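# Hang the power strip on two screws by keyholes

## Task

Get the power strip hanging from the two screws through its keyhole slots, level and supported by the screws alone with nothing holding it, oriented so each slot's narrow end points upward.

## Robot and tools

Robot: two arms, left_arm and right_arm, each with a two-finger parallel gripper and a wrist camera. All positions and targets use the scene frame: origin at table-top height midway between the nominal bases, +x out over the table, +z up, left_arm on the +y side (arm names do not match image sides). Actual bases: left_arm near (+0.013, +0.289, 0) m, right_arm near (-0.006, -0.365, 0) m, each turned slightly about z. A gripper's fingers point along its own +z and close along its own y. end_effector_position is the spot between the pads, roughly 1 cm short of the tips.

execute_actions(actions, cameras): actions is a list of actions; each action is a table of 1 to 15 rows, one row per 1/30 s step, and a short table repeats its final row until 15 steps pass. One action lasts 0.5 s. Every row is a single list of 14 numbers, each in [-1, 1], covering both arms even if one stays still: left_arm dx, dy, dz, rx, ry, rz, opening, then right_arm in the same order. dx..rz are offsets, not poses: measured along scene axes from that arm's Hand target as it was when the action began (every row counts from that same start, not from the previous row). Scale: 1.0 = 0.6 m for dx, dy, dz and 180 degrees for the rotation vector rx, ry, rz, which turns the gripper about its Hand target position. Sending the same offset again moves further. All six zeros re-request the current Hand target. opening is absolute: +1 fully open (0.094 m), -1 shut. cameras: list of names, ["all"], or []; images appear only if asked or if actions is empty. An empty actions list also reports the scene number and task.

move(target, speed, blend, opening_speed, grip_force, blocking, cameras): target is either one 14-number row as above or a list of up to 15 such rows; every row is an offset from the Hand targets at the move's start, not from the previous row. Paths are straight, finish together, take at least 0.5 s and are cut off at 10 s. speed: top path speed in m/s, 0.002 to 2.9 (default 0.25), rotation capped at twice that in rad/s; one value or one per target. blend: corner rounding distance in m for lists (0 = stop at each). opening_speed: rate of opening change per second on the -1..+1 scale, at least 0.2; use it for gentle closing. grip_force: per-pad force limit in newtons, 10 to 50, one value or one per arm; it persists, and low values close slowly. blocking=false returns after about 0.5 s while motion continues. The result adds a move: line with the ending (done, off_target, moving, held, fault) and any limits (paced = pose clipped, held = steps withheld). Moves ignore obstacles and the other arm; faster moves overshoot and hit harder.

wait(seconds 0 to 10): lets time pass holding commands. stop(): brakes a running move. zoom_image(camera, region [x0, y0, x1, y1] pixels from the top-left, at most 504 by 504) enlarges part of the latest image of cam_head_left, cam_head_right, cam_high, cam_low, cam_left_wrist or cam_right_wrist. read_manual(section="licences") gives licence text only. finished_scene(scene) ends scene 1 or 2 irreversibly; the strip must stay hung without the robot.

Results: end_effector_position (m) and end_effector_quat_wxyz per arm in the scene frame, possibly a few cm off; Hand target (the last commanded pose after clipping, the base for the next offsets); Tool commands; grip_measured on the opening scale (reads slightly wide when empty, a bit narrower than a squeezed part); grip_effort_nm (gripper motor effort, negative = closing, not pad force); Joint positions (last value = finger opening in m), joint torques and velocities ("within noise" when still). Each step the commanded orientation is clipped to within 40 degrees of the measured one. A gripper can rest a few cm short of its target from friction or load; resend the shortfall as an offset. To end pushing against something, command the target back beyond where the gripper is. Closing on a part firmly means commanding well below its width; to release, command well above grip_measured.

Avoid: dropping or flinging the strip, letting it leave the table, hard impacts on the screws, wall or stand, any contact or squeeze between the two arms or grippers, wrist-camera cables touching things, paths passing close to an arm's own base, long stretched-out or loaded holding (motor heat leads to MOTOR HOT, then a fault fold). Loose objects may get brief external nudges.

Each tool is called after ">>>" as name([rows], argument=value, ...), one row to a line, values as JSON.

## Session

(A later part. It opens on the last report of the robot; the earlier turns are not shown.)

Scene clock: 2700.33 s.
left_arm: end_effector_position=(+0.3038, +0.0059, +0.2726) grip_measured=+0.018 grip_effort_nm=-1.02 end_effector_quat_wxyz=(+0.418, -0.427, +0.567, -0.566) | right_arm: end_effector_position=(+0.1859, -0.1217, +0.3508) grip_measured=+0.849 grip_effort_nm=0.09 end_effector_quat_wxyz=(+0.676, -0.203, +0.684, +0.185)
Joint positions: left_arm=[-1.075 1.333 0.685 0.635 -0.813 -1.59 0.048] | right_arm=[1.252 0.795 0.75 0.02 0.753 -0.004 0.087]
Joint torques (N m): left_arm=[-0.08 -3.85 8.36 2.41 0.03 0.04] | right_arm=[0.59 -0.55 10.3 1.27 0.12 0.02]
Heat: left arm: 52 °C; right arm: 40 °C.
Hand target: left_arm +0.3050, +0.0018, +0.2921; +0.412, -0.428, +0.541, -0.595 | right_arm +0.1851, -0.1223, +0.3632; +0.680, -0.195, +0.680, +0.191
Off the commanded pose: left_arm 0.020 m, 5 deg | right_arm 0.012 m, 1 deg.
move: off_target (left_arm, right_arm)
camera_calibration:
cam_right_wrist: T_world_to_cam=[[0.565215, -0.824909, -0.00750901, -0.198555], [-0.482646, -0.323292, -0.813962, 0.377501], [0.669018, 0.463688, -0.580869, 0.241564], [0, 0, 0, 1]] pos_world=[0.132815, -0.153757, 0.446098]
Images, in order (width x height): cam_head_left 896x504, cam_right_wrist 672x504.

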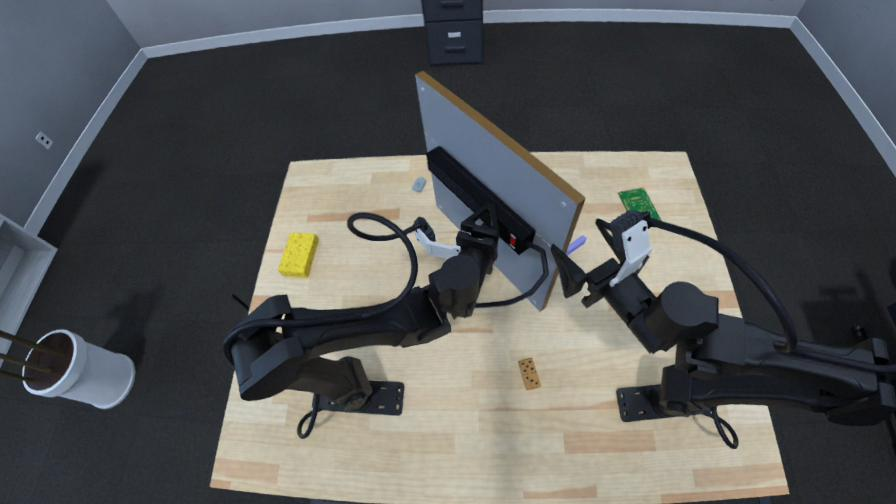

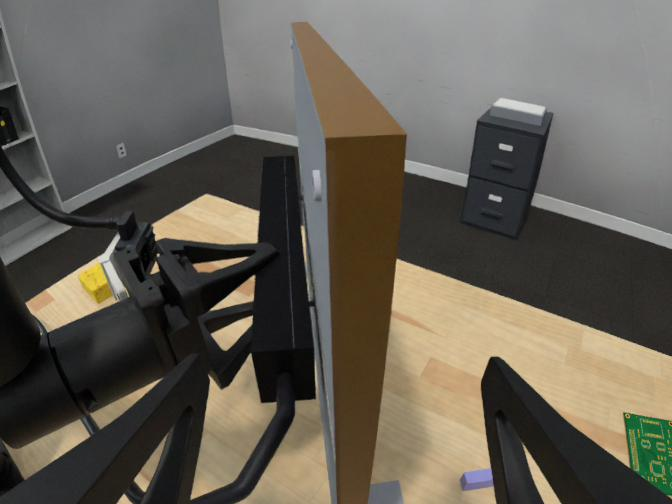

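>>> move([
  [-0.0083,0.0104,0.075,0.0022,-0.0026,0,-0.4, 0,0,0,0,0,0,0.85],
  [-0.0083,0.0104,0.005,0.0022,-0.0026,0,-0.4, 0,0,0,0,0,0,0.85],
  [0.001,-0.001,0.005,0.0022,-0.0026,0,-0.4, 0,0,0,0,0,0,0.85],
], speed=[0.08,0.08,0.03], cameras=["cam_head_left", "cam_right_wrist"])

>>> zoom_image(camera="cam_head_left", region=[410, 120, 540, 260])

>>> zoom_image(camera="cam_right_wrist", region=[220, 90, 380, 390])

Scene clock: 2716.00 s.
left_arm: end_effector_position=(+0.3038, +0.0073, +0.2772) grip_measured=+0.018 grip_effort_nm=-1.02 end_effector_quat_wxyz=(+0.421, -0.427, +0.564, -0.568) | right_arm: end_effector_position=(+0.1859, -0.1217, +0.3508) grip_measured=+0.849 grip_effort_nm=0.09 end_effector_quat_wxyz=(+0.676, -0.203, +0.684, +0.185)
Joint positions: left_arm=[-1.075 1.327 0.689 0.64 -0.818 -1.58 0.048] | right_arm=[1.252 0.795 0.75 0.02 0.753 -0.004 0.087]
Joint torques (N m): left_arm=[0.12 -3.19 8.81 2.42 0.17 0.07] | right_arm=[0.57 -0.55 10.3 1.27 0.13 0.02]
Heat: left arm: 51 °C; right arm: 40 °C.
Hand target: left_arm +0.3055, +0.0012, +0.2950; +0.416, -0.424, +0.542, -0.595 | right_arm +0.1851, -0.1223, +0.3632; +0.680, -0.195, +0.680, +0.191
Off the commanded pose: left_arm 0.019 m, 4 deg | right_arm 0.012 m, 1 deg.
move: off_target (left_arm, right_arm)
camera_calibration:
cam_right_wrist: T_world_to_cam=[[0.565215, -0.824909, -0.00750901, -0.198555], [-0.482646, -0.323292, -0.813962, 0.377501], [0.669018, 0.463688, -0.580869, 0.241564], [0, 0, 0, 1]] pos_world=[0.132815, -0.153757, 0.446098]
Images, in order (width x height): cam_head_left 896x504, cam_right_wrist 672x504.

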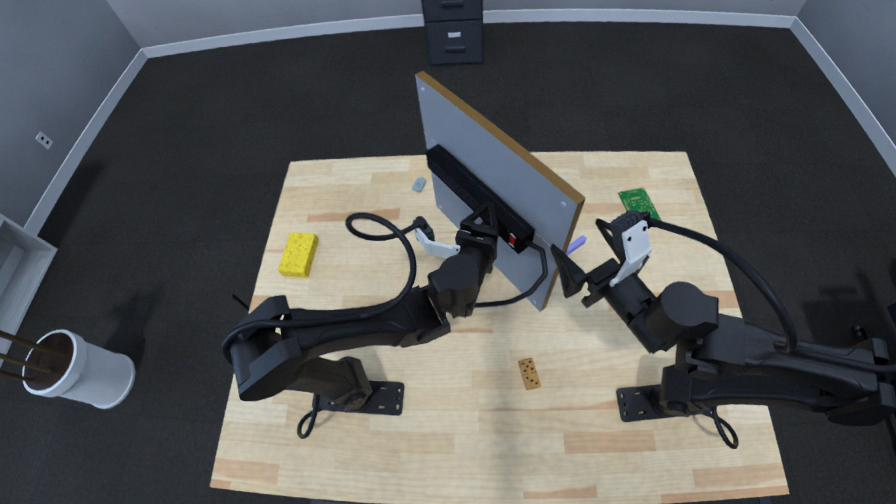

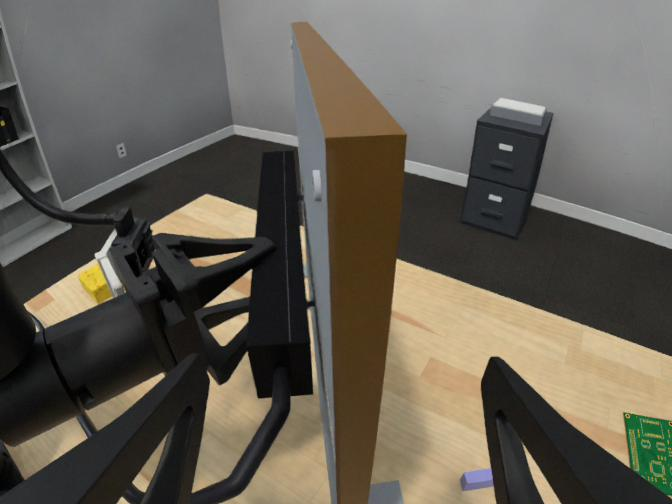

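Scaled by 3.600 from the camera's 896x504 image, which has a finer 1280x720 frame.

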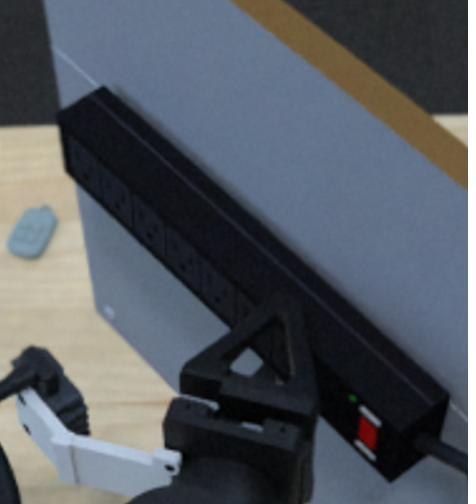

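Scaled by 1.680 from the camera's 672x504 image, which has a finer 960x720 frame.

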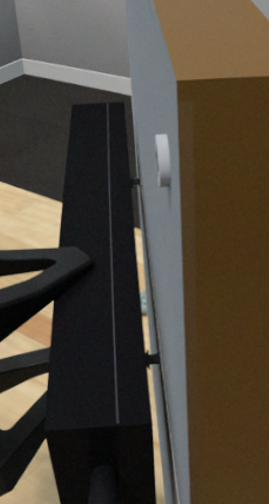

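>>> move([
  [-0.0083,0.0104,0.075,0.0006,-0.0007,0,-0.4, 0,0,0,0,0,0,0.85],
  [-0.0083,0.0104,-0.005,0.0006,-0.0007,0,-0.4, 0,0,0,0,0,0,0.85],
  [0.001,-0.001,-0.005,0.0006,-0.0007,0,-0.4, 0,0,0,0,0,0,0.85],
], speed=[0.08,0.08,0.03], cameras=["cam_head_left", "cam_right_wrist"])

>>> zoom_image(camera="cam_head_left", region=[410, 120, 540, 260])

>>> zoom_image(camera="cam_right_wrist", region=[220, 90, 380, 390])

Scene clock: 2733.43 s.
left_arm: end_effector_position=(+0.3042, +0.0068, +0.2748) grip_measured=+0.018 grip_effort_nm=-1.02 end_effector_quat_wxyz=(+0.423, -0.426, +0.563, -0.569) | right_arm: end_effector_position=(+0.1859, -0.1217, +0.3508) grip_measured=+0.849 grip_effort_nm=0.09 end_effector_quat_wxyz=(+0.676, -0.203, +0.684, +0.185)
Joint positions: left_arm=[-1.075 1.337 0.681 0.662 -0.819 -1.576 0.048] | right_arm=[1.252 0.795 0.75 0.02 0.753 -0.004 0.087]
Joint torques (N m): left_arm=[0.27 -3.4 8.62 2.42 0.15 0.13] | right_arm=[0.59 -0.55 10.3 1.27 0.12 0.02]
Heat: left arm: 52 °C; right arm: 41 °C.
Hand target: left_arm +0.3062, +0.0006, +0.2919; +0.417, -0.423, +0.542, -0.595 | right_arm +0.1851, -0.1223, +0.3632; +0.680, -0.195, +0.680, +0.191
Off the commanded pose: left_arm 0.018 m, 4 deg | right_arm 0.012 m, 1 deg.
move: off_target (left_arm, right_arm)
camera_calibration:
cam_right_wrist: T_world_to_cam=[[0.565215, -0.824909, -0.00750901, -0.198555], [-0.482646, -0.323292, -0.813962, 0.377501], [0.669018, 0.463688, -0.580869, 0.241564], [0, 0, 0, 1]] pos_world=[0.132815, -0.153757, 0.446098]
Images, in order (width x height): cam_head_left 896x504, cam_right_wrist 672x504.

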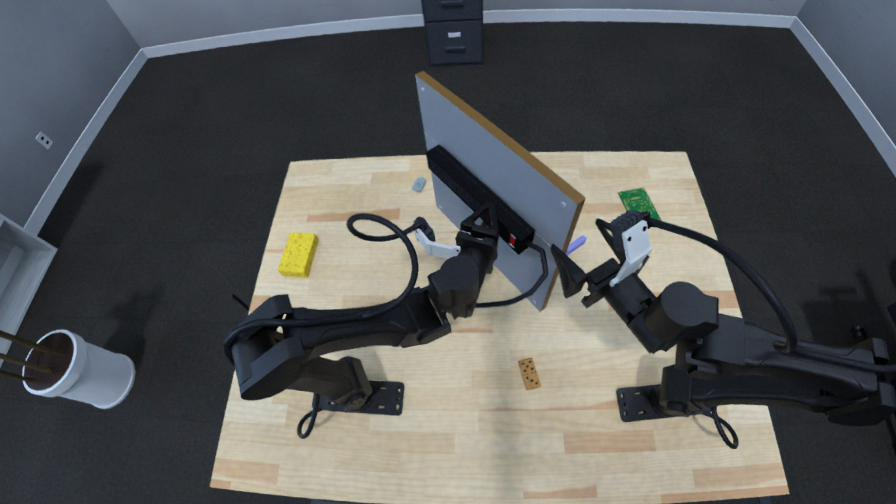

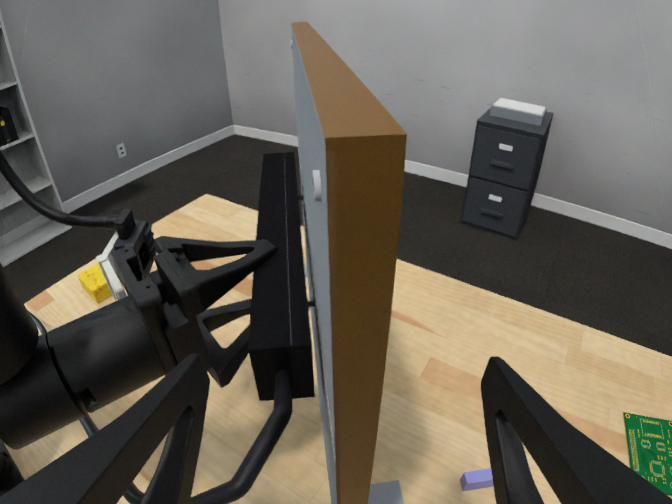

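Scaled by 3.600 from the camera's 896x504 image, which has a finer 1280x720 frame.

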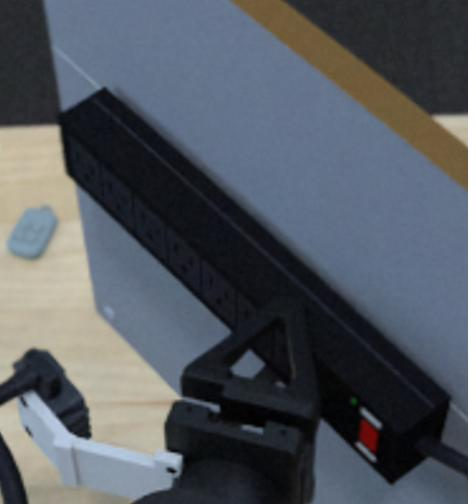

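Scaled by 1.680 from the camera's 672x504 image, which has a finer 960x720 frame.

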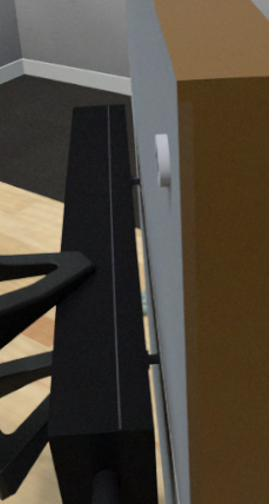

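>>> move([
  [-0.0095,0.0094,0.075,0,0,0,-0.4, 0,0,0,0,0,0,0.85],
  [-0.0095,0.0094,-0.0015,0,0,0,-0.4, 0,0,0,0,0,0,0.85],
  [0.0,-0.0025,-0.0015,0,0,0,-0.4, 0,0,0,0,0,0,0.85],
], speed=[0.08,0.08,0.03], cameras=["cam_head_left", "cam_right_wrist"])

>>> zoom_image(camera="cam_head_left", region=[410, 120, 540, 260])

>>> zoom_image(camera="cam_right_wrist", region=[220, 90, 380, 390])

Scene clock: 2750.37 s.
left_arm: end_effector_position=(+0.3052, +0.0088, +0.2762) grip_measured=+0.018 grip_effort_nm=-1.02 end_effector_quat_wxyz=(+0.426, -0.431, +0.555, -0.570) | right_arm: end_effector_position=(+0.1859, -0.1217, +0.3508) grip_measured=+0.849 grip_effort_nm=0.09 end_effector_quat_wxyz=(+0.676, -0.203, +0.684, +0.185)
Joint positions: left_arm=[-1.075 1.341 0.681 0.678 -0.834 -1.575 0.048] | right_arm=[1.252 0.795 0.75 0.02 0.753 -0.004 0.087]
Joint torques (N m): left_arm=[-0.01 -3.04 8.88 2.29 0.26 0.1] | right_arm=[0.58 -0.54 10.29 1.27 0.13 0.02]
Heat: left arm: 52 °C; right arm: 41 °C.
Hand target: left_arm +0.3062, -0.0009, +0.2910; +0.417, -0.423, +0.542, -0.595 | right_arm +0.1851, -0.1223, +0.3632; +0.680, -0.195, +0.680, +0.191
Off the commanded pose: left_arm 0.018 m, 4 deg | right_arm 0.012 m, 1 deg.
move: off_target (left_arm, right_arm)
camera_calibration:
cam_right_wrist: T_world_to_cam=[[0.565215, -0.824909, -0.00750901, -0.198555], [-0.482646, -0.323292, -0.813962, 0.377501], [0.669018, 0.463688, -0.580869, 0.241564], [0, 0, 0, 1]] pos_world=[0.132815, -0.153757, 0.446098]
Images, in order (width x height): cam_head_left 896x504, cam_right_wrist 672x504.

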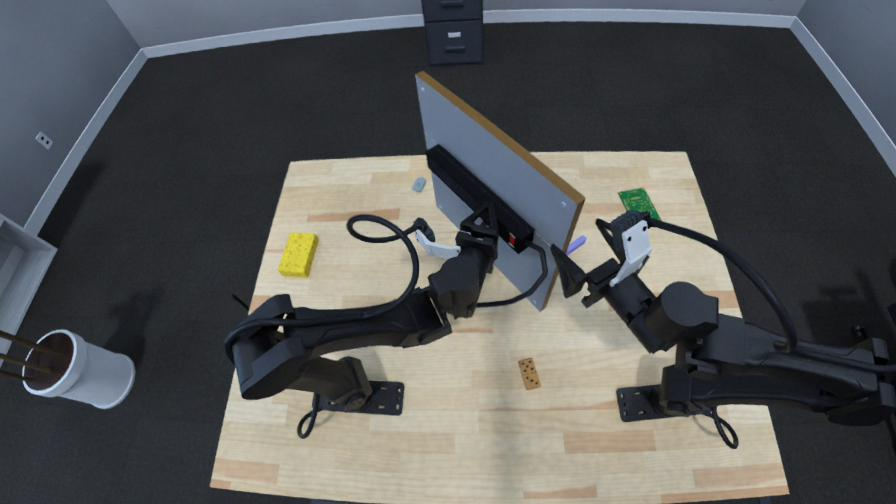

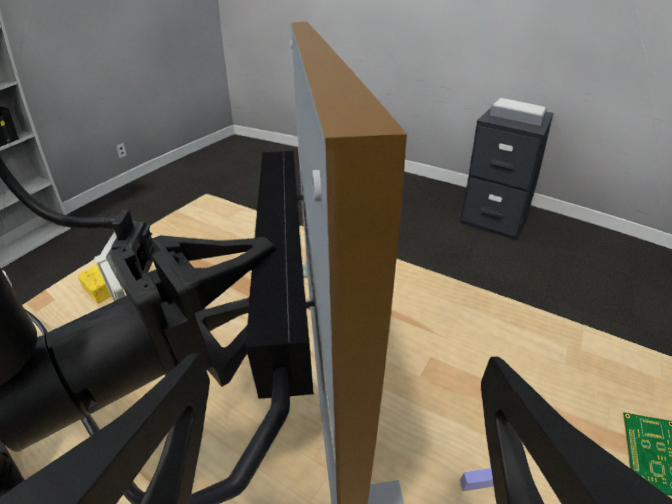

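Scaled by 3.600 from the camera's 896x504 image, which has a finer 1280x720 frame.

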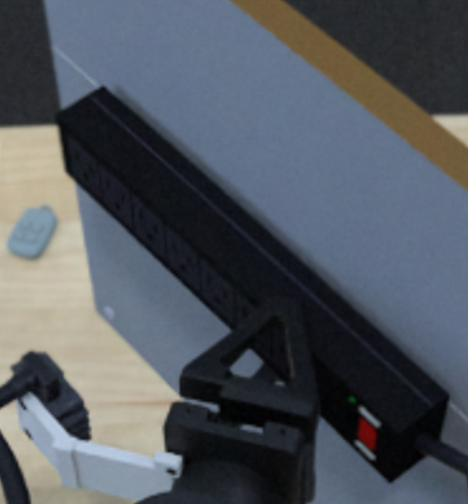

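Scaled by 1.680 from the camera's 672x504 image, which has a finer 960x720 frame.

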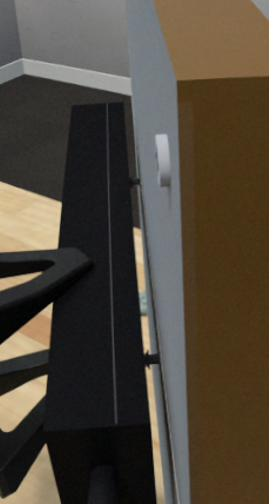

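>>> move([
  [-0.0057,0.0072,-0.003,0,0,0,-0.4, 0,0,0,0,0,0,0.85],
  [-0.0057,0.0072,-0.02,0,0,0,-0.4, 0,0,0,0,0,0,0.85],
], speed=0.03, cameras=["cam_right_wrist"])

>>> zoom_image(camera="cam_right_wrist", region=[220, 90, 380, 390])

Scene clock: 2761.97 s.
left_arm: end_effector_position=(+0.3046, +0.0065, +0.2711) grip_measured=+0.018 grip_effort_nm=-1.02 end_effector_quat_wxyz=(+0.422, -0.428, +0.555, -0.575) | right_arm: end_effector_position=(+0.1859, -0.1217, +0.3508) grip_measured=+0.849 grip_effort_nm=0.09 end_effector_quat_wxyz=(+0.676, -0.203, +0.684, +0.185)
Joint positions: left_arm=[-1.075 1.355 0.662 0.72 -0.821 -1.575 0.048] | right_arm=[1.252 0.795 0.75 0.02 0.753 -0.004 0.087]
Joint torques (N m): left_arm=[-0.36 -3.7 6.12 2.37 0.14 0.08] | right_arm=[0.57 -0.54 10.3 1.27 0.13 0.02]
Heat: left arm: 51 °C; right arm: 41 °C.
Hand target: left_arm +0.3027, +0.0034, +0.2790; +0.417, -0.423, +0.542, -0.595 | right_arm +0.1851, -0.1223, +0.3632; +0.680, -0.195, +0.680, +0.191
Off the commanded pose: left_arm 0.009 m, 3 deg | right_arm 0.012 m, 1 deg.
move: off_target (left_arm, right_arm)
camera_calibration:
cam_right_wrist: T_world_to_cam=[[0.565215, -0.824909, -0.00750901, -0.198555], [-0.482646, -0.323292, -0.813962, 0.377501], [0.669018, 0.463688, -0.580869, 0.241564], [0, 0, 0, 1]] pos_world=[0.132815, -0.153757, 0.446098]
Images, in order (width x height): cam_right_wrist 672x504.

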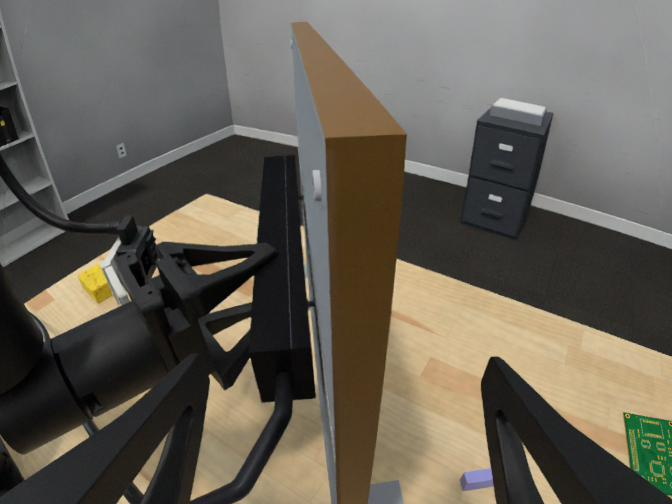

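Scaled by 1.680 from the camera's 672x504 image, which has a finer 960x720 frame.

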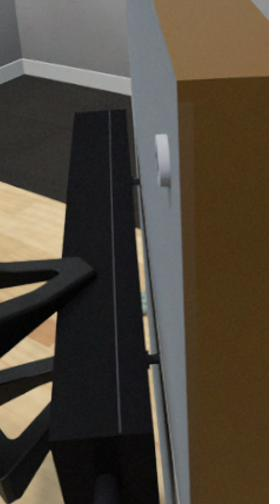

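>>> move([
  [0.0057,-0.0072,0,0,0,0,-0.4, 0,0,0,0,0,0,0.85],
], speed=0.03, cameras=["cam_right_wrist"])

>>> zoom_image(camera="cam_right_wrist", region=[220, 90, 380, 390])

Scene clock: 2771.73 s.
left_arm: end_effector_position=(+0.3060, +0.0073, +0.2706) grip_measured=+0.018 grip_effort_nm=-1.02 end_effector_quat_wxyz=(+0.426, -0.431, +0.550, -0.575) | right_arm: end_effector_position=(+0.1859, -0.1217, +0.3508) grip_measured=+0.849 grip_effort_nm=0.08 end_effector_quat_wxyz=(+0.676, -0.203, +0.684, +0.185)
Joint positions: left_arm=[-1.075 1.367 0.662 0.74 -0.834 -1.573 0.048] | right_arm=[1.252 0.795 0.75 0.02 0.753 -0.004 0.087]
Joint torques (N m): left_arm=[0.12 -3.12 7.57 2.17 0.28 0.09] | right_arm=[0.58 -0.54 10.3 1.27 0.12 0.02]
Heat: left arm: 51 °C; right arm: 41 °C.
Hand target: left_arm +0.3062, -0.0009, +0.2791; +0.417, -0.423, +0.542, -0.595 | right_arm +0.1851, -0.1223, +0.3632; +0.680, -0.195, +0.680, +0.191
Off the commanded pose: left_arm 0.012 m, 3 deg | right_arm 0.012 m, 1 deg.
move: off_target (left_arm, right_arm)
camera_calibration:
cam_right_wrist: T_world_to_cam=[[0.565215, -0.824909, -0.00750901, -0.198555], [-0.482646, -0.323292, -0.813962, 0.377501], [0.669018, 0.463688, -0.580869, 0.241564], [0, 0, 0, 1]] pos_world=[0.132815, -0.153757, 0.446098]
Images, in order (width x height): cam_right_wrist 672x504.

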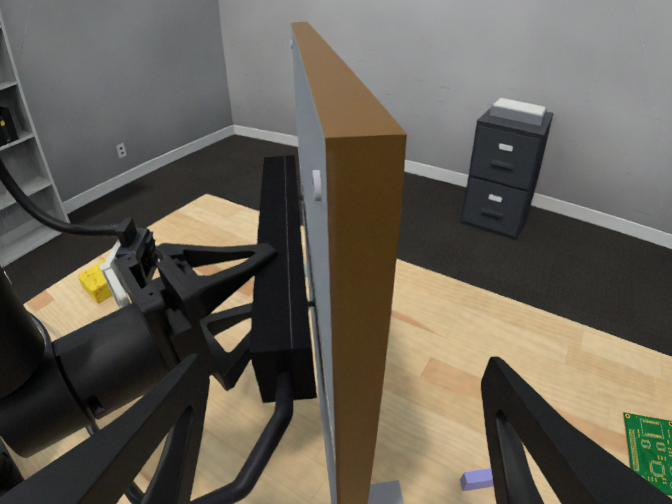

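Scaled by 1.680 from the camera's 672x504 image, which has a finer 960x720 frame.

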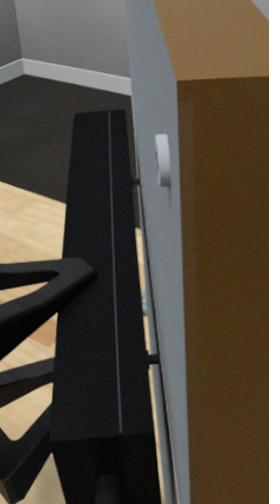

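>>> zoom_image(camera="cam_right_wrist", region=[285, 180, 335, 330])

>>> move([
  [0,0,-0.015,0,0,0,-0.4, 0,0,0,0,0,0,0.85],
  [-0.0057,0.0072,-0.025,0,0,0,-0.4, 0,0,0,0,0,0,0.85],
], speed=0.03, cameras=["cam_right_wrist"])

>>> zoom_image(camera="cam_right_wrist", region=[220, 90, 380, 390])

Scaled by 3.360 from the camera's 672x504 image, which has a finer 960x720 frame.

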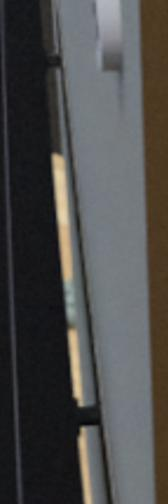

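Scene clock: 2781.37 s.
left_arm: end_effector_position=(+0.3048, +0.0076, +0.2678) grip_measured=+0.018 grip_effort_nm=-1.02 end_effector_quat_wxyz=(+0.423, -0.430, +0.538, -0.589) | right_arm: end_effector_position=(+0.1859, -0.1217, +0.3508) grip_measured=+0.849 grip_effort_nm=0.08 end_effector_quat_wxyz=(+0.676, -0.203, +0.684, +0.185)
Joint positions: left_arm=[-1.075 1.385 0.628 0.832 -0.827 -1.567 0.048] | right_arm=[1.252 0.795 0.75 0.02 0.753 -0.004 0.087]
Joint torques (N m): left_arm=[-0.35 -3.55 5.3 1.98 0.18 0.03] | right_arm=[0.57 -0.54 10.29 1.27 0.12 0.02]
Heat: left arm: 50 °C; right arm: 41 °C.
Hand target: left_arm +0.3028, +0.0034, +0.2641; +0.417, -0.423, +0.542, -0.595 | right_arm +0.1851, -0.1223, +0.3632; +0.680, -0.195, +0.680, +0.191
Off the commanded pose: left_arm 0.006 m, 1 deg | right_arm 0.012 m, 1 deg.
move: off_target (right_arm)
camera_calibration:
cam_right_wrist: T_world_to_cam=[[0.565215, -0.824909, -0.00750901, -0.198555], [-0.482646, -0.323292, -0.813962, 0.377501], [0.669018, 0.463688, -0.580869, 0.241564], [0, 0, 0, 1]] pos_world=[0.132815, -0.153757, 0.446098]
Images, in order (width x height): cam_right_wrist 672x504.

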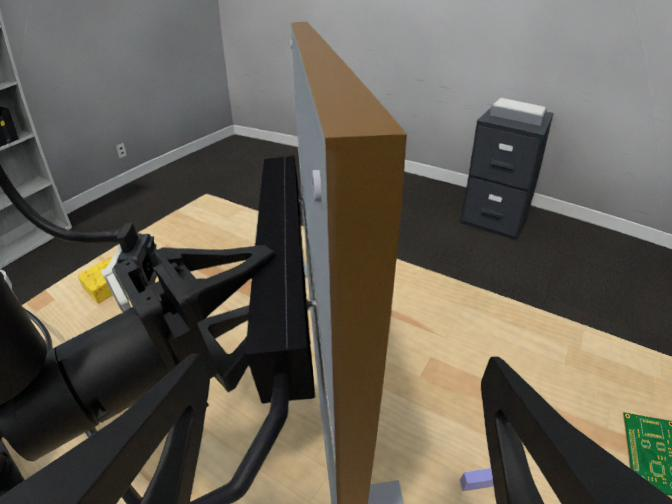

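Scaled by 1.680 from the camera's 672x504 image, which has a finer 960x720 frame.

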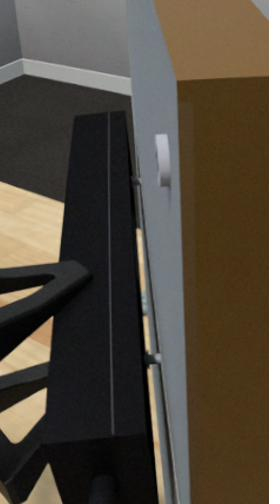

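>>> move([
  [-0.004,0.0055,0.11,0,0,0,-0.4, 0,0,0,0,0,0,0.85],
  [-0.004,0.0055,0.0448,0,0,0,-0.4, 0,0,0,0,0,0,0.85],
  [0.0057,-0.0072,0.0448,0,0,0,-0.4, 0,0,0,0,0,0,0.85],
  [0,0,0.0418,0,0,0,-0.4, 0,0,0,0,0,0,0.85],
  [0,0,0.025,0,0,0,-0.4, 0,0,0,0,0,0,0.85],
  [0.0057,-0.0072,0.025,0,0,0,-0.4, 0,0,0,0,0,0,0.85],
], speed=[0.1,0.08,0.03,0.03,0.03,0.03], cameras=["cam_head_left", "cam_right_wrist"])

>>> zoom_image(camera="cam_right_wrist", region=[220, 90, 380, 390])

>>> zoom_image(camera="cam_head_left", region=[410, 120, 540, 260])

Scene clock: 2796.97 s.
left_arm: end_effector_position=(+0.3062, +0.0051, +0.2708) grip_measured=+0.018 grip_effort_nm=-1.02 end_effector_quat_wxyz=(+0.424, -0.429, +0.550, -0.578) | right_arm: end_effector_position=(+0.1859, -0.1217, +0.3508) grip_measured=+0.849 grip_effort_nm=0.09 end_effector_quat_wxyz=(+0.676, -0.203, +0.684, +0.185)
Joint positions: left_arm=[-1.075 1.374 0.663 0.751 -0.828 -1.571 0.048] | right_arm=[1.252 0.795 0.75 0.02 0.753 -0.004 0.087]
Joint torques (N m): left_arm=[-0.14 -3.67 7.17 2.08 0.23 0.07] | right_arm=[0.57 -0.55 10.3 1.27 0.12 0.02]
Heat: left arm: 50 °C; right arm: 41 °C.
Hand target: left_arm +0.3062, -0.0009, +0.2791; +0.417, -0.423, +0.542, -0.595 | right_arm +0.1851, -0.1223, +0.3632; +0.680, -0.195, +0.680, +0.191
Off the commanded pose: left_arm 0.010 m, 2 deg | right_arm 0.012 m, 1 deg.
move: off_target (right_arm)
camera_calibration:
cam_right_wrist: T_world_to_cam=[[0.565215, -0.824909, -0.00750901, -0.198555], [-0.482646, -0.323292, -0.813962, 0.377501], [0.669018, 0.463688, -0.580869, 0.241564], [0, 0, 0, 1]] pos_world=[0.132815, -0.153757, 0.446098]
Images, in order (width x height): cam_head_left 896x504, cam_right_wrist 672x504.

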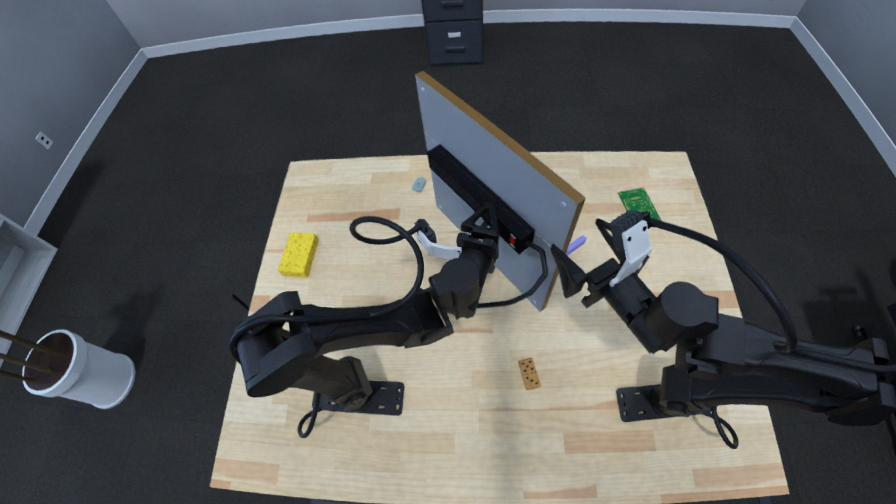

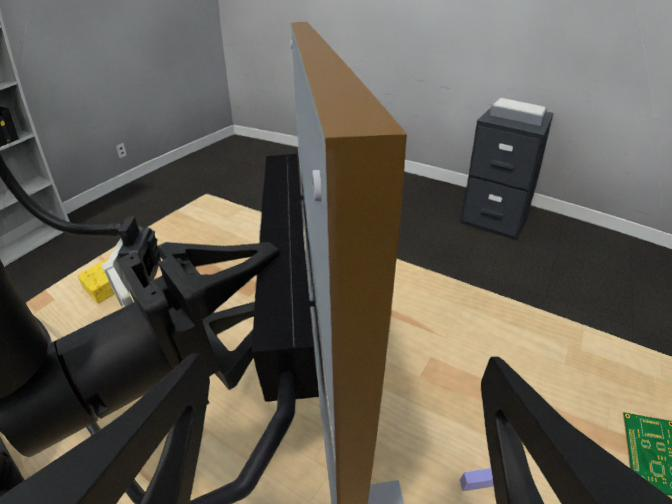

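Scaled by 1.680 from the camera's 672x504 image, which has a finer 960x720 frame.

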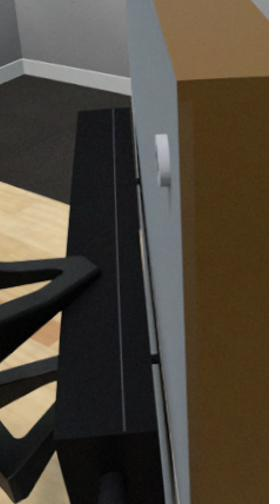

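Scaled by 3.600 from the camera's 896x504 image, which has a finer 1280x720 frame.

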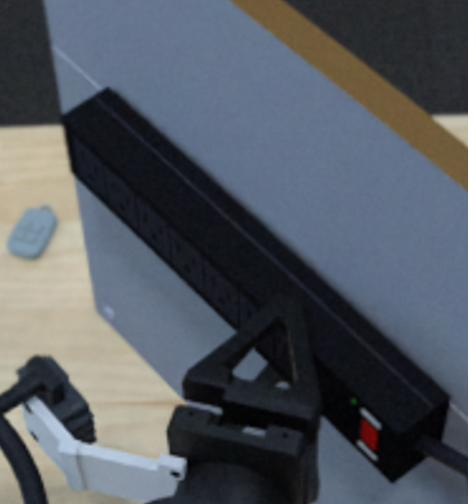

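>>> move([
  [-0.002,0.0025,-0.004,0,0,0,-0.4, 0,0,0,0,0,0,0.85],
  [-0.002,0.0025,-0.025,0,0,0,-0.4, 0,0,0,0,0,0,0.85],
], speed=0.03, cameras=["cam_head_left", "cam_right_wrist"])

>>> zoom_image(camera="cam_right_wrist", region=[220, 90, 380, 390])

>>> zoom_image(camera="cam_head_left", region=[410, 120, 540, 260])

Scene clock: 2807.47 s.
left_arm: end_effector_position=(+0.3064, +0.0048, +0.2695) grip_measured=+0.018 grip_effort_nm=-1.02 end_effector_quat_wxyz=(-0.423, +0.430, -0.536, +0.591) | right_arm: end_effector_position=(+0.1859, -0.1217, +0.3508) grip_measured=+0.849 grip_effort_nm=0.08 end_effector_quat_wxyz=(+0.676, -0.203, +0.684, +0.185)
Joint positions: left_arm=[-1.075 1.4 0.641 0.842 -0.828 -1.564 0.048] | right_arm=[1.252 0.795 0.75 0.02 0.753 -0.004 0.087]
Joint torques (N m): left_arm=[-0.18 -3.6 5.18 1.85 0.24 0.03] | right_arm=[0.58 -0.55 10.3 1.27 0.13 0.02]
Heat: left arm: 50 °C; right arm: 41 °C.
Hand target: left_arm +0.3050, +0.0006, +0.2640; -0.417, +0.423, -0.542, +0.595 | right_arm +0.1851, -0.1223, +0.3632; +0.680, -0.195, +0.680, +0.191
Off the commanded pose: left_arm 0.007 m, 1 deg | right_arm 0.012 m, 1 deg.
move: off_target (right_arm)
camera_calibration:
cam_right_wrist: T_world_to_cam=[[0.565215, -0.824909, -0.00750901, -0.198555], [-0.482646, -0.323292, -0.813962, 0.377501], [0.669018, 0.463688, -0.580869, 0.241564], [0, 0, 0, 1]] pos_world=[0.132815, -0.153757, 0.446098]
Images, in order (width x height): cam_head_left 896x504, cam_right_wrist 672x504.

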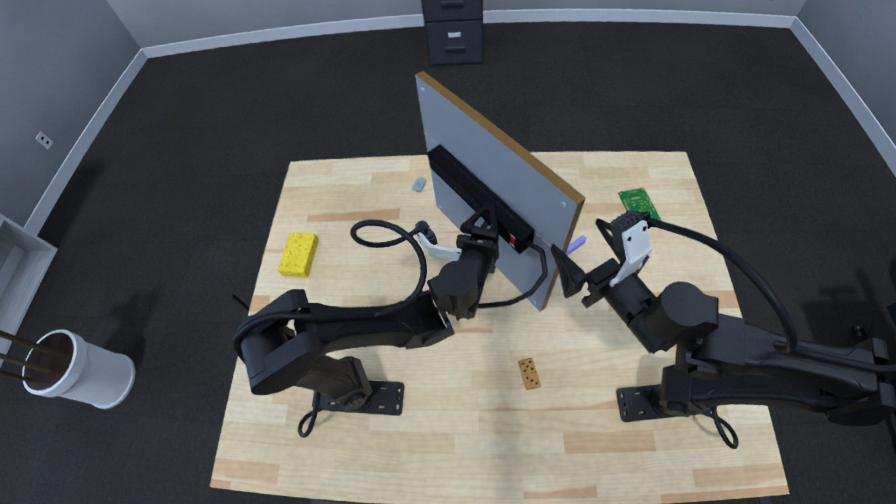

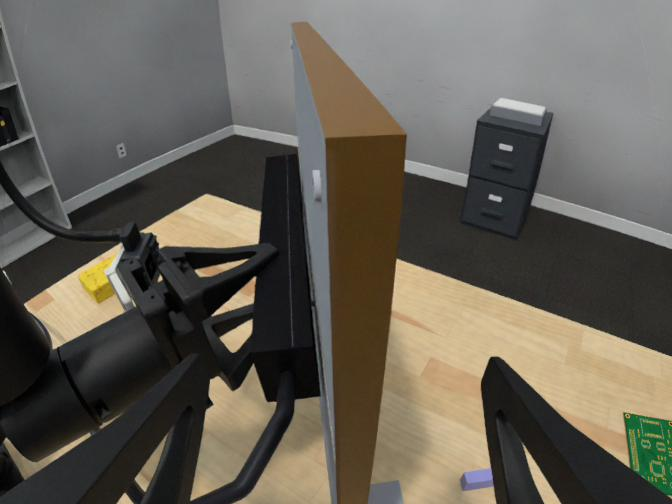

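Scaled by 1.680 from the camera's 672x504 image, which has a finer 960x720 frame.

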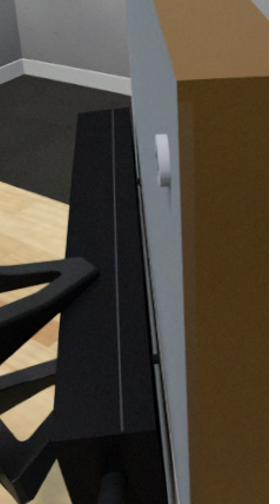

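Scaled by 3.600 from the camera's 896x504 image, which has a finer 1280x720 frame.

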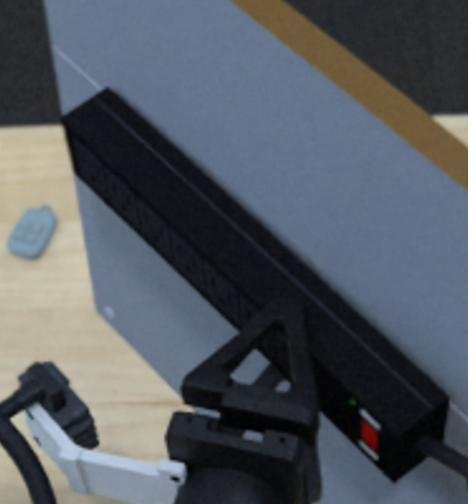

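>>> move([
  [0,0,-0.02,0.004,0.0033,0,-0.4, 0,0,0,0,0,0,0.85],
  [0,0,-0.035,0.008,0.0066,0,-0.4, 0,0,0,0,0,0,0.85],
], speed=0.04, cameras=["cam_head_left", "cam_right_wrist"])

>>> zoom_image(camera="cam_right_wrist", region=[220, 90, 380, 390])

>>> zoom_image(camera="cam_head_left", region=[410, 120, 540, 260])

Scene clock: 2816.23 s.
left_arm: end_effector_position=(+0.3062, +0.0055, +0.2667) grip_measured=+0.018 grip_effort_nm=-1.02 end_effector_quat_wxyz=(-0.423, +0.429, -0.526, +0.601) | right_arm: end_effector_position=(+0.1859, -0.1217, +0.3508) grip_measured=+0.849 grip_effort_nm=0.09 end_effector_quat_wxyz=(+0.676, -0.203, +0.684, +0.185)
Joint positions: left_arm=[-1.074 1.423 0.615 0.926 -0.825 -1.555 0.048] | right_arm=[1.252 0.795 0.75 0.02 0.753 -0.004 0.087]
Joint torques (N m): left_arm=[-0.16 -3.02 4.18 1.36 0.21 -0.18] | right_arm=[0.58 -0.54 10.3 1.27 0.12 0.02]
Heat: left arm: 49 °C; right arm: 41 °C.
Hand target: left_arm +0.3049, +0.0005, +0.2431; -0.416, +0.424, -0.553, +0.584 | right_arm +0.1851, -0.1223, +0.3632; +0.680, -0.195, +0.680, +0.191
Off the commanded pose: left_arm 0.024 m, 4 deg | right_arm 0.012 m, 1 deg.
move: off_target (left_arm, right_arm)
camera_calibration:
cam_right_wrist: T_world_to_cam=[[0.565215, -0.824909, -0.00750901, -0.198555], [-0.482646, -0.323292, -0.813962, 0.377501], [0.669018, 0.463688, -0.580869, 0.241564], [0, 0, 0, 1]] pos_world=[0.132815, -0.153757, 0.446098]
Images, in order (width x height): cam_head_left 896x504, cam_right_wrist 672x504.

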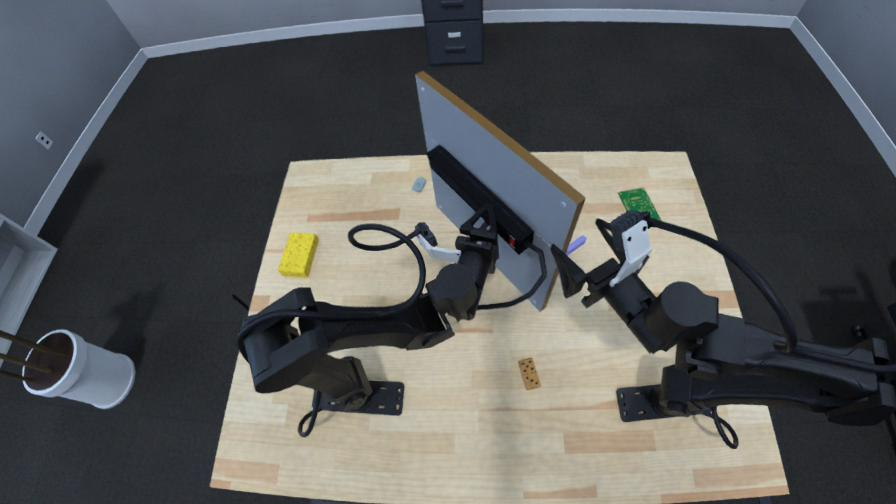

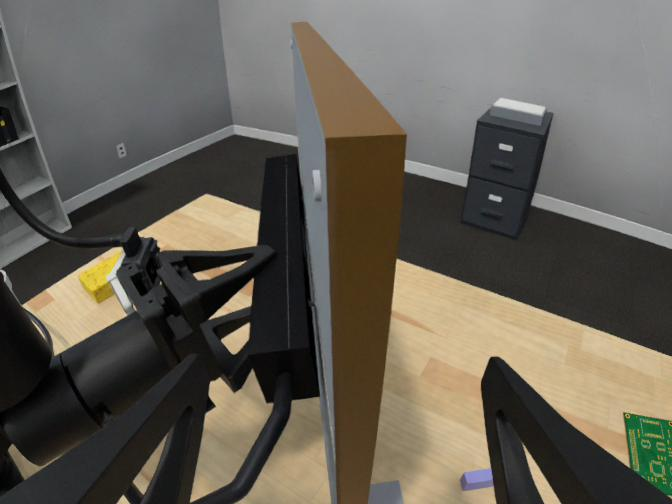

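Scaled by 1.680 from the camera's 672x504 image, which has a finer 960x720 frame.

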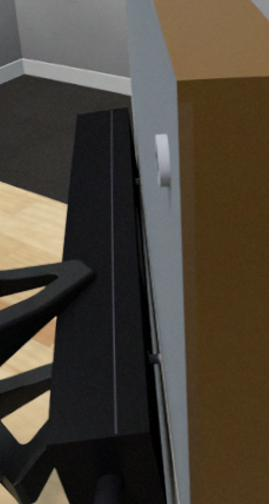

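Scaled by 3.600 from the camera's 896x504 image, which has a finer 1280x720 frame.

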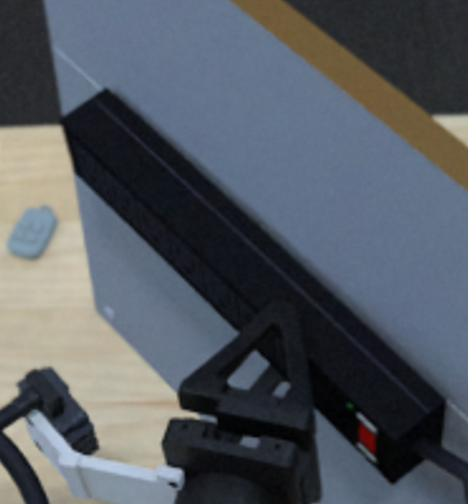

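>>> move([
  [0.001,-0.0015,0.01,0.022,0.018,0,-0.4, 0,0,0,0,0,0,0.85],
], speed=0.04, cameras=["cam_right_wrist"])

>>> zoom_image(camera="cam_right_wrist", region=[220, 90, 380, 390])

Scene clock: 2824.10 s.
left_arm: end_effector_position=(+0.3057, +0.0072, +0.2656) grip_measured=+0.018 grip_effort_nm=-1.02 end_effector_quat_wxyz=(+0.429, -0.424, +0.555, -0.573) | right_arm: end_effector_position=(+0.1859, -0.1217, +0.3508) grip_measured=+0.849 grip_effort_nm=0.09 end_effector_quat_wxyz=(+0.676, -0.203, +0.684, +0.185)
Joint positions: left_arm=[-1.073 1.376 0.643 0.772 -0.825 -1.553 0.048] | right_arm=[1.252 0.795 0.75 0.02 0.753 -0.004 0.087]
Joint torques (N m): left_arm=[-0.23 -3.73 7.79 0.57 0.15 -0.4] | right_arm=[0.58 -0.54 10.32 1.27 0.13 0.03]
Heat: left arm: 47 °C; right arm: 41 °C.
Hand target: left_arm +0.3056, -0.0003, +0.2491; +0.415, -0.426, +0.585, -0.552 | right_arm +0.1851, -0.1223, +0.3632; +0.680, -0.195, +0.680, +0.191
Off the commanded pose: left_arm 0.018 m, 5 deg | right_arm 0.012 m, 1 deg.
move: off_target (left_arm, right_arm)
camera_calibration:
cam_right_wrist: T_world_to_cam=[[0.565215, -0.824909, -0.00750901, -0.198555], [-0.482646, -0.323292, -0.813962, 0.377501], [0.669018, 0.463688, -0.580869, 0.241564], [0, 0, 0, 1]] pos_world=[0.132815, -0.153757, 0.446098]
Images, in order (width x height): cam_right_wrist 672x504.

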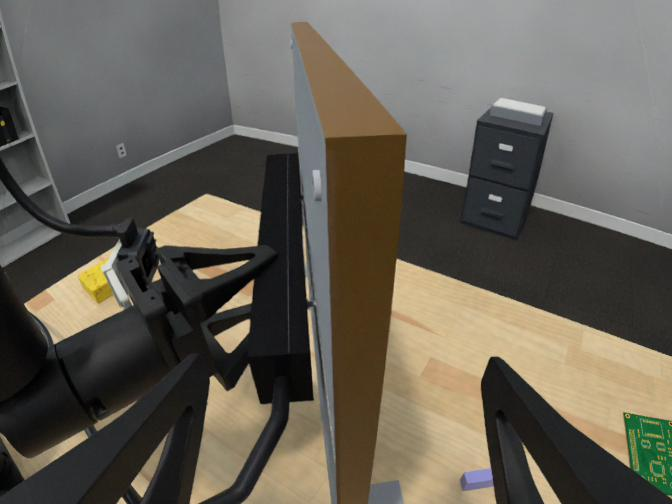

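Scaled by 1.680 from the camera's 672x504 image, which has a finer 960x720 frame.

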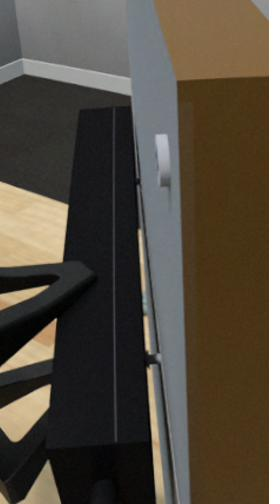

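>>> move([
  [-0.0087,0.0117,0.135,-0.030,-0.0246,0,-0.4, 0,0,0,0,0,0,0.85],
  [-0.0087,0.0117,0.0698,-0.030,-0.0246,0,-0.4, 0,0,0,0,0,0,0.85],
  [0.001,-0.001,0.0698,-0.030,-0.0246,0,-0.4, 0,0,0,0,0,0,0.85],
  [-0.0047,0.0062,0.0668,-0.030,-0.0246,0,-0.4, 0,0,0,0,0,0,0.85],
  [-0.0047,0.0062,0.05,-0.030,-0.0246,0,-0.4, 0,0,0,0,0,0,0.85],
  [0.001,-0.001,0.05,-0.030,-0.0246,0,-0.4, 0,0,0,0,0,0,0.85],
], speed=[0.1,0.08,0.03,0.03,0.03,0.03], cameras=["cam_head_left", "cam_right_wrist"])

>>> zoom_image(camera="cam_right_wrist", region=[220, 90, 380, 390])

>>> zoom_image(camera="cam_head_left", region=[410, 120, 540, 260])

Scene clock: 2845.17 s.
left_arm: end_effector_position=(+0.3067, +0.0050, +0.2703) grip_measured=+0.018 grip_effort_nm=-1.02 end_effector_quat_wxyz=(+0.423, -0.430, +0.550, -0.578) | right_arm: end_effector_position=(+0.1859, -0.1217, +0.3508) grip_measured=+0.849 grip_effort_nm=0.09 end_effector_quat_wxyz=(+0.676, -0.203, +0.684, +0.185)
Joint positions: left_arm=[-1.073 1.375 0.663 0.749 -0.824 -1.575 0.048] | right_arm=[1.252 0.795 0.75 0.02 0.753 -0.004 0.087]
Joint torques (N m): left_arm=[-0.23 -3.59 7.43 2.09 0.18 0.1] | right_arm=[0.58 -0.55 10.3 1.27 0.12 0.02]
Heat: left arm: 45 °C; right arm: 41 °C.
Hand target: left_arm +0.3062, -0.0010, +0.2789; +0.417, -0.423, +0.542, -0.595 | right_arm +0.1851, -0.1223, +0.3632; +0.680, -0.195, +0.680, +0.191
Off the commanded pose: left_arm 0.011 m, 2 deg | right_arm 0.012 m, 1 deg.
move: off_target (left_arm, right_arm)
camera_calibration:
cam_right_wrist: T_world_to_cam=[[0.565215, -0.824909, -0.00750901, -0.198555], [-0.482646, -0.323292, -0.813962, 0.377501], [0.669018, 0.463688, -0.580869, 0.241564], [0, 0, 0, 1]] pos_world=[0.132815, -0.153757, 0.446098]
Images, in order (width x height): cam_head_left 896x504, cam_right_wrist 672x504.

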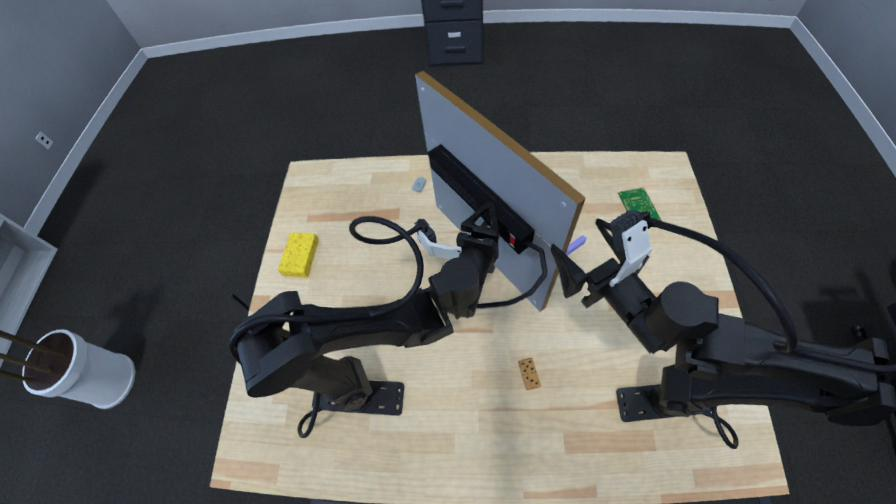

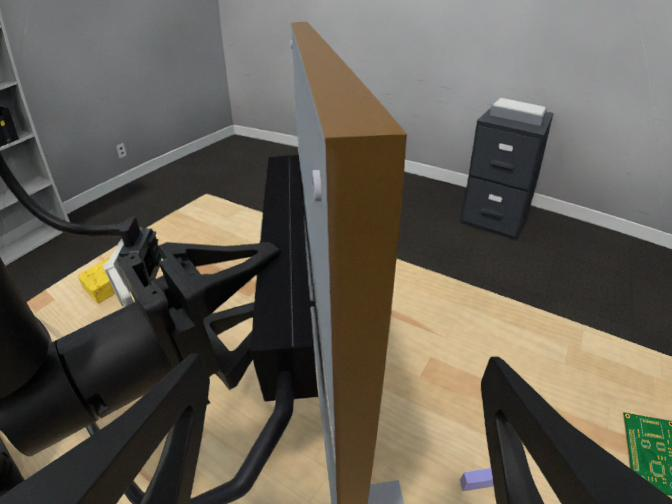

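Scaled by 1.680 from the camera's 672x504 image, which has a finer 960x720 frame.

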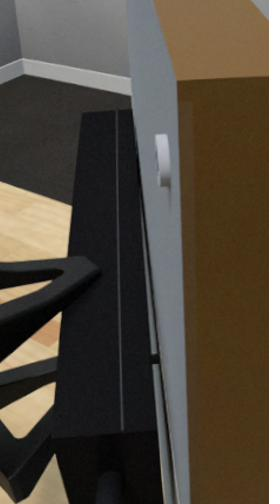

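Scaled by 3.600 from the camera's 896x504 image, which has a finer 1280x720 frame.

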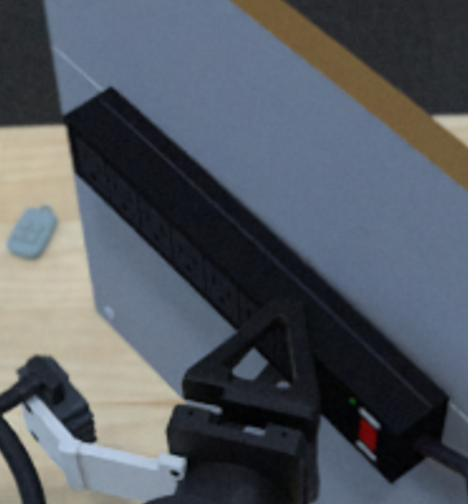

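>>> move([
  [0.0094,-0.0117,0,0,0,0,-0.4, 0,0,0,0,0,0,0.85],
], speed=0.04, cameras=["cam_right_wrist"])

>>> zoom_image(camera="cam_right_wrist", region=[220, 90, 380, 390])

Scene clock: 2853.60 s.
left_arm: end_effector_position=(+0.3093, +0.0030, +0.2639) grip_measured=+0.018 grip_effort_nm=-1.02 end_effector_quat_wxyz=(+0.427, -0.432, +0.550, -0.574) | right_arm: end_effector_position=(+0.1859, -0.1217, +0.3508) grip_measured=+0.849 grip_effort_nm=0.09 end_effector_quat_wxyz=(+0.676, -0.203, +0.684, +0.185)
Joint positions: left_arm=[-1.073 1.406 0.663 0.776 -0.835 -1.572 0.048] | right_arm=[1.252 0.795 0.75 0.02 0.753 -0.004 0.087]
Joint torques (N m): left_arm=[0.27 -3.58 9.69 1.92 0.37 0.08] | right_arm=[0.59 -0.55 10.3 1.27 0.12 0.02]
Heat: left arm: 46 °C; right arm: 41 °C.
Hand target: left_arm +0.3118, -0.0079, +0.2791; +0.417, -0.423, +0.542, -0.595 | right_arm +0.1851, -0.1223, +0.3632; +0.680, -0.195, +0.680, +0.191
Off the commanded pose: left_arm 0.019 m, 3 deg | right_arm 0.012 m, 1 deg.
move: off_target (left_arm, right_arm)
camera_calibration:
cam_right_wrist: T_world_to_cam=[[0.565215, -0.824909, -0.00750901, -0.198555], [-0.482646, -0.323292, -0.813962, 0.377501], [0.669018, 0.463688, -0.580869, 0.241564], [0, 0, 0, 1]] pos_world=[0.132815, -0.153757, 0.446098]
Images, in order (width x height): cam_right_wrist 672x504.

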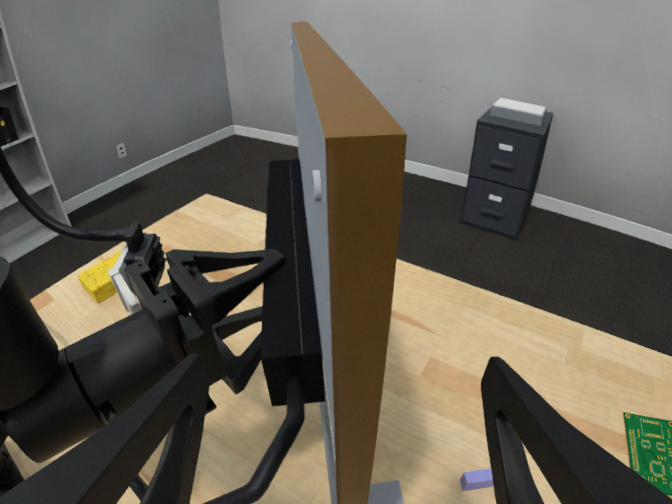

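Scaled by 1.680 from the camera's 672x504 image, which has a finer 960x720 frame.

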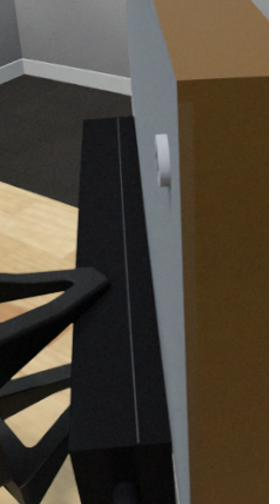

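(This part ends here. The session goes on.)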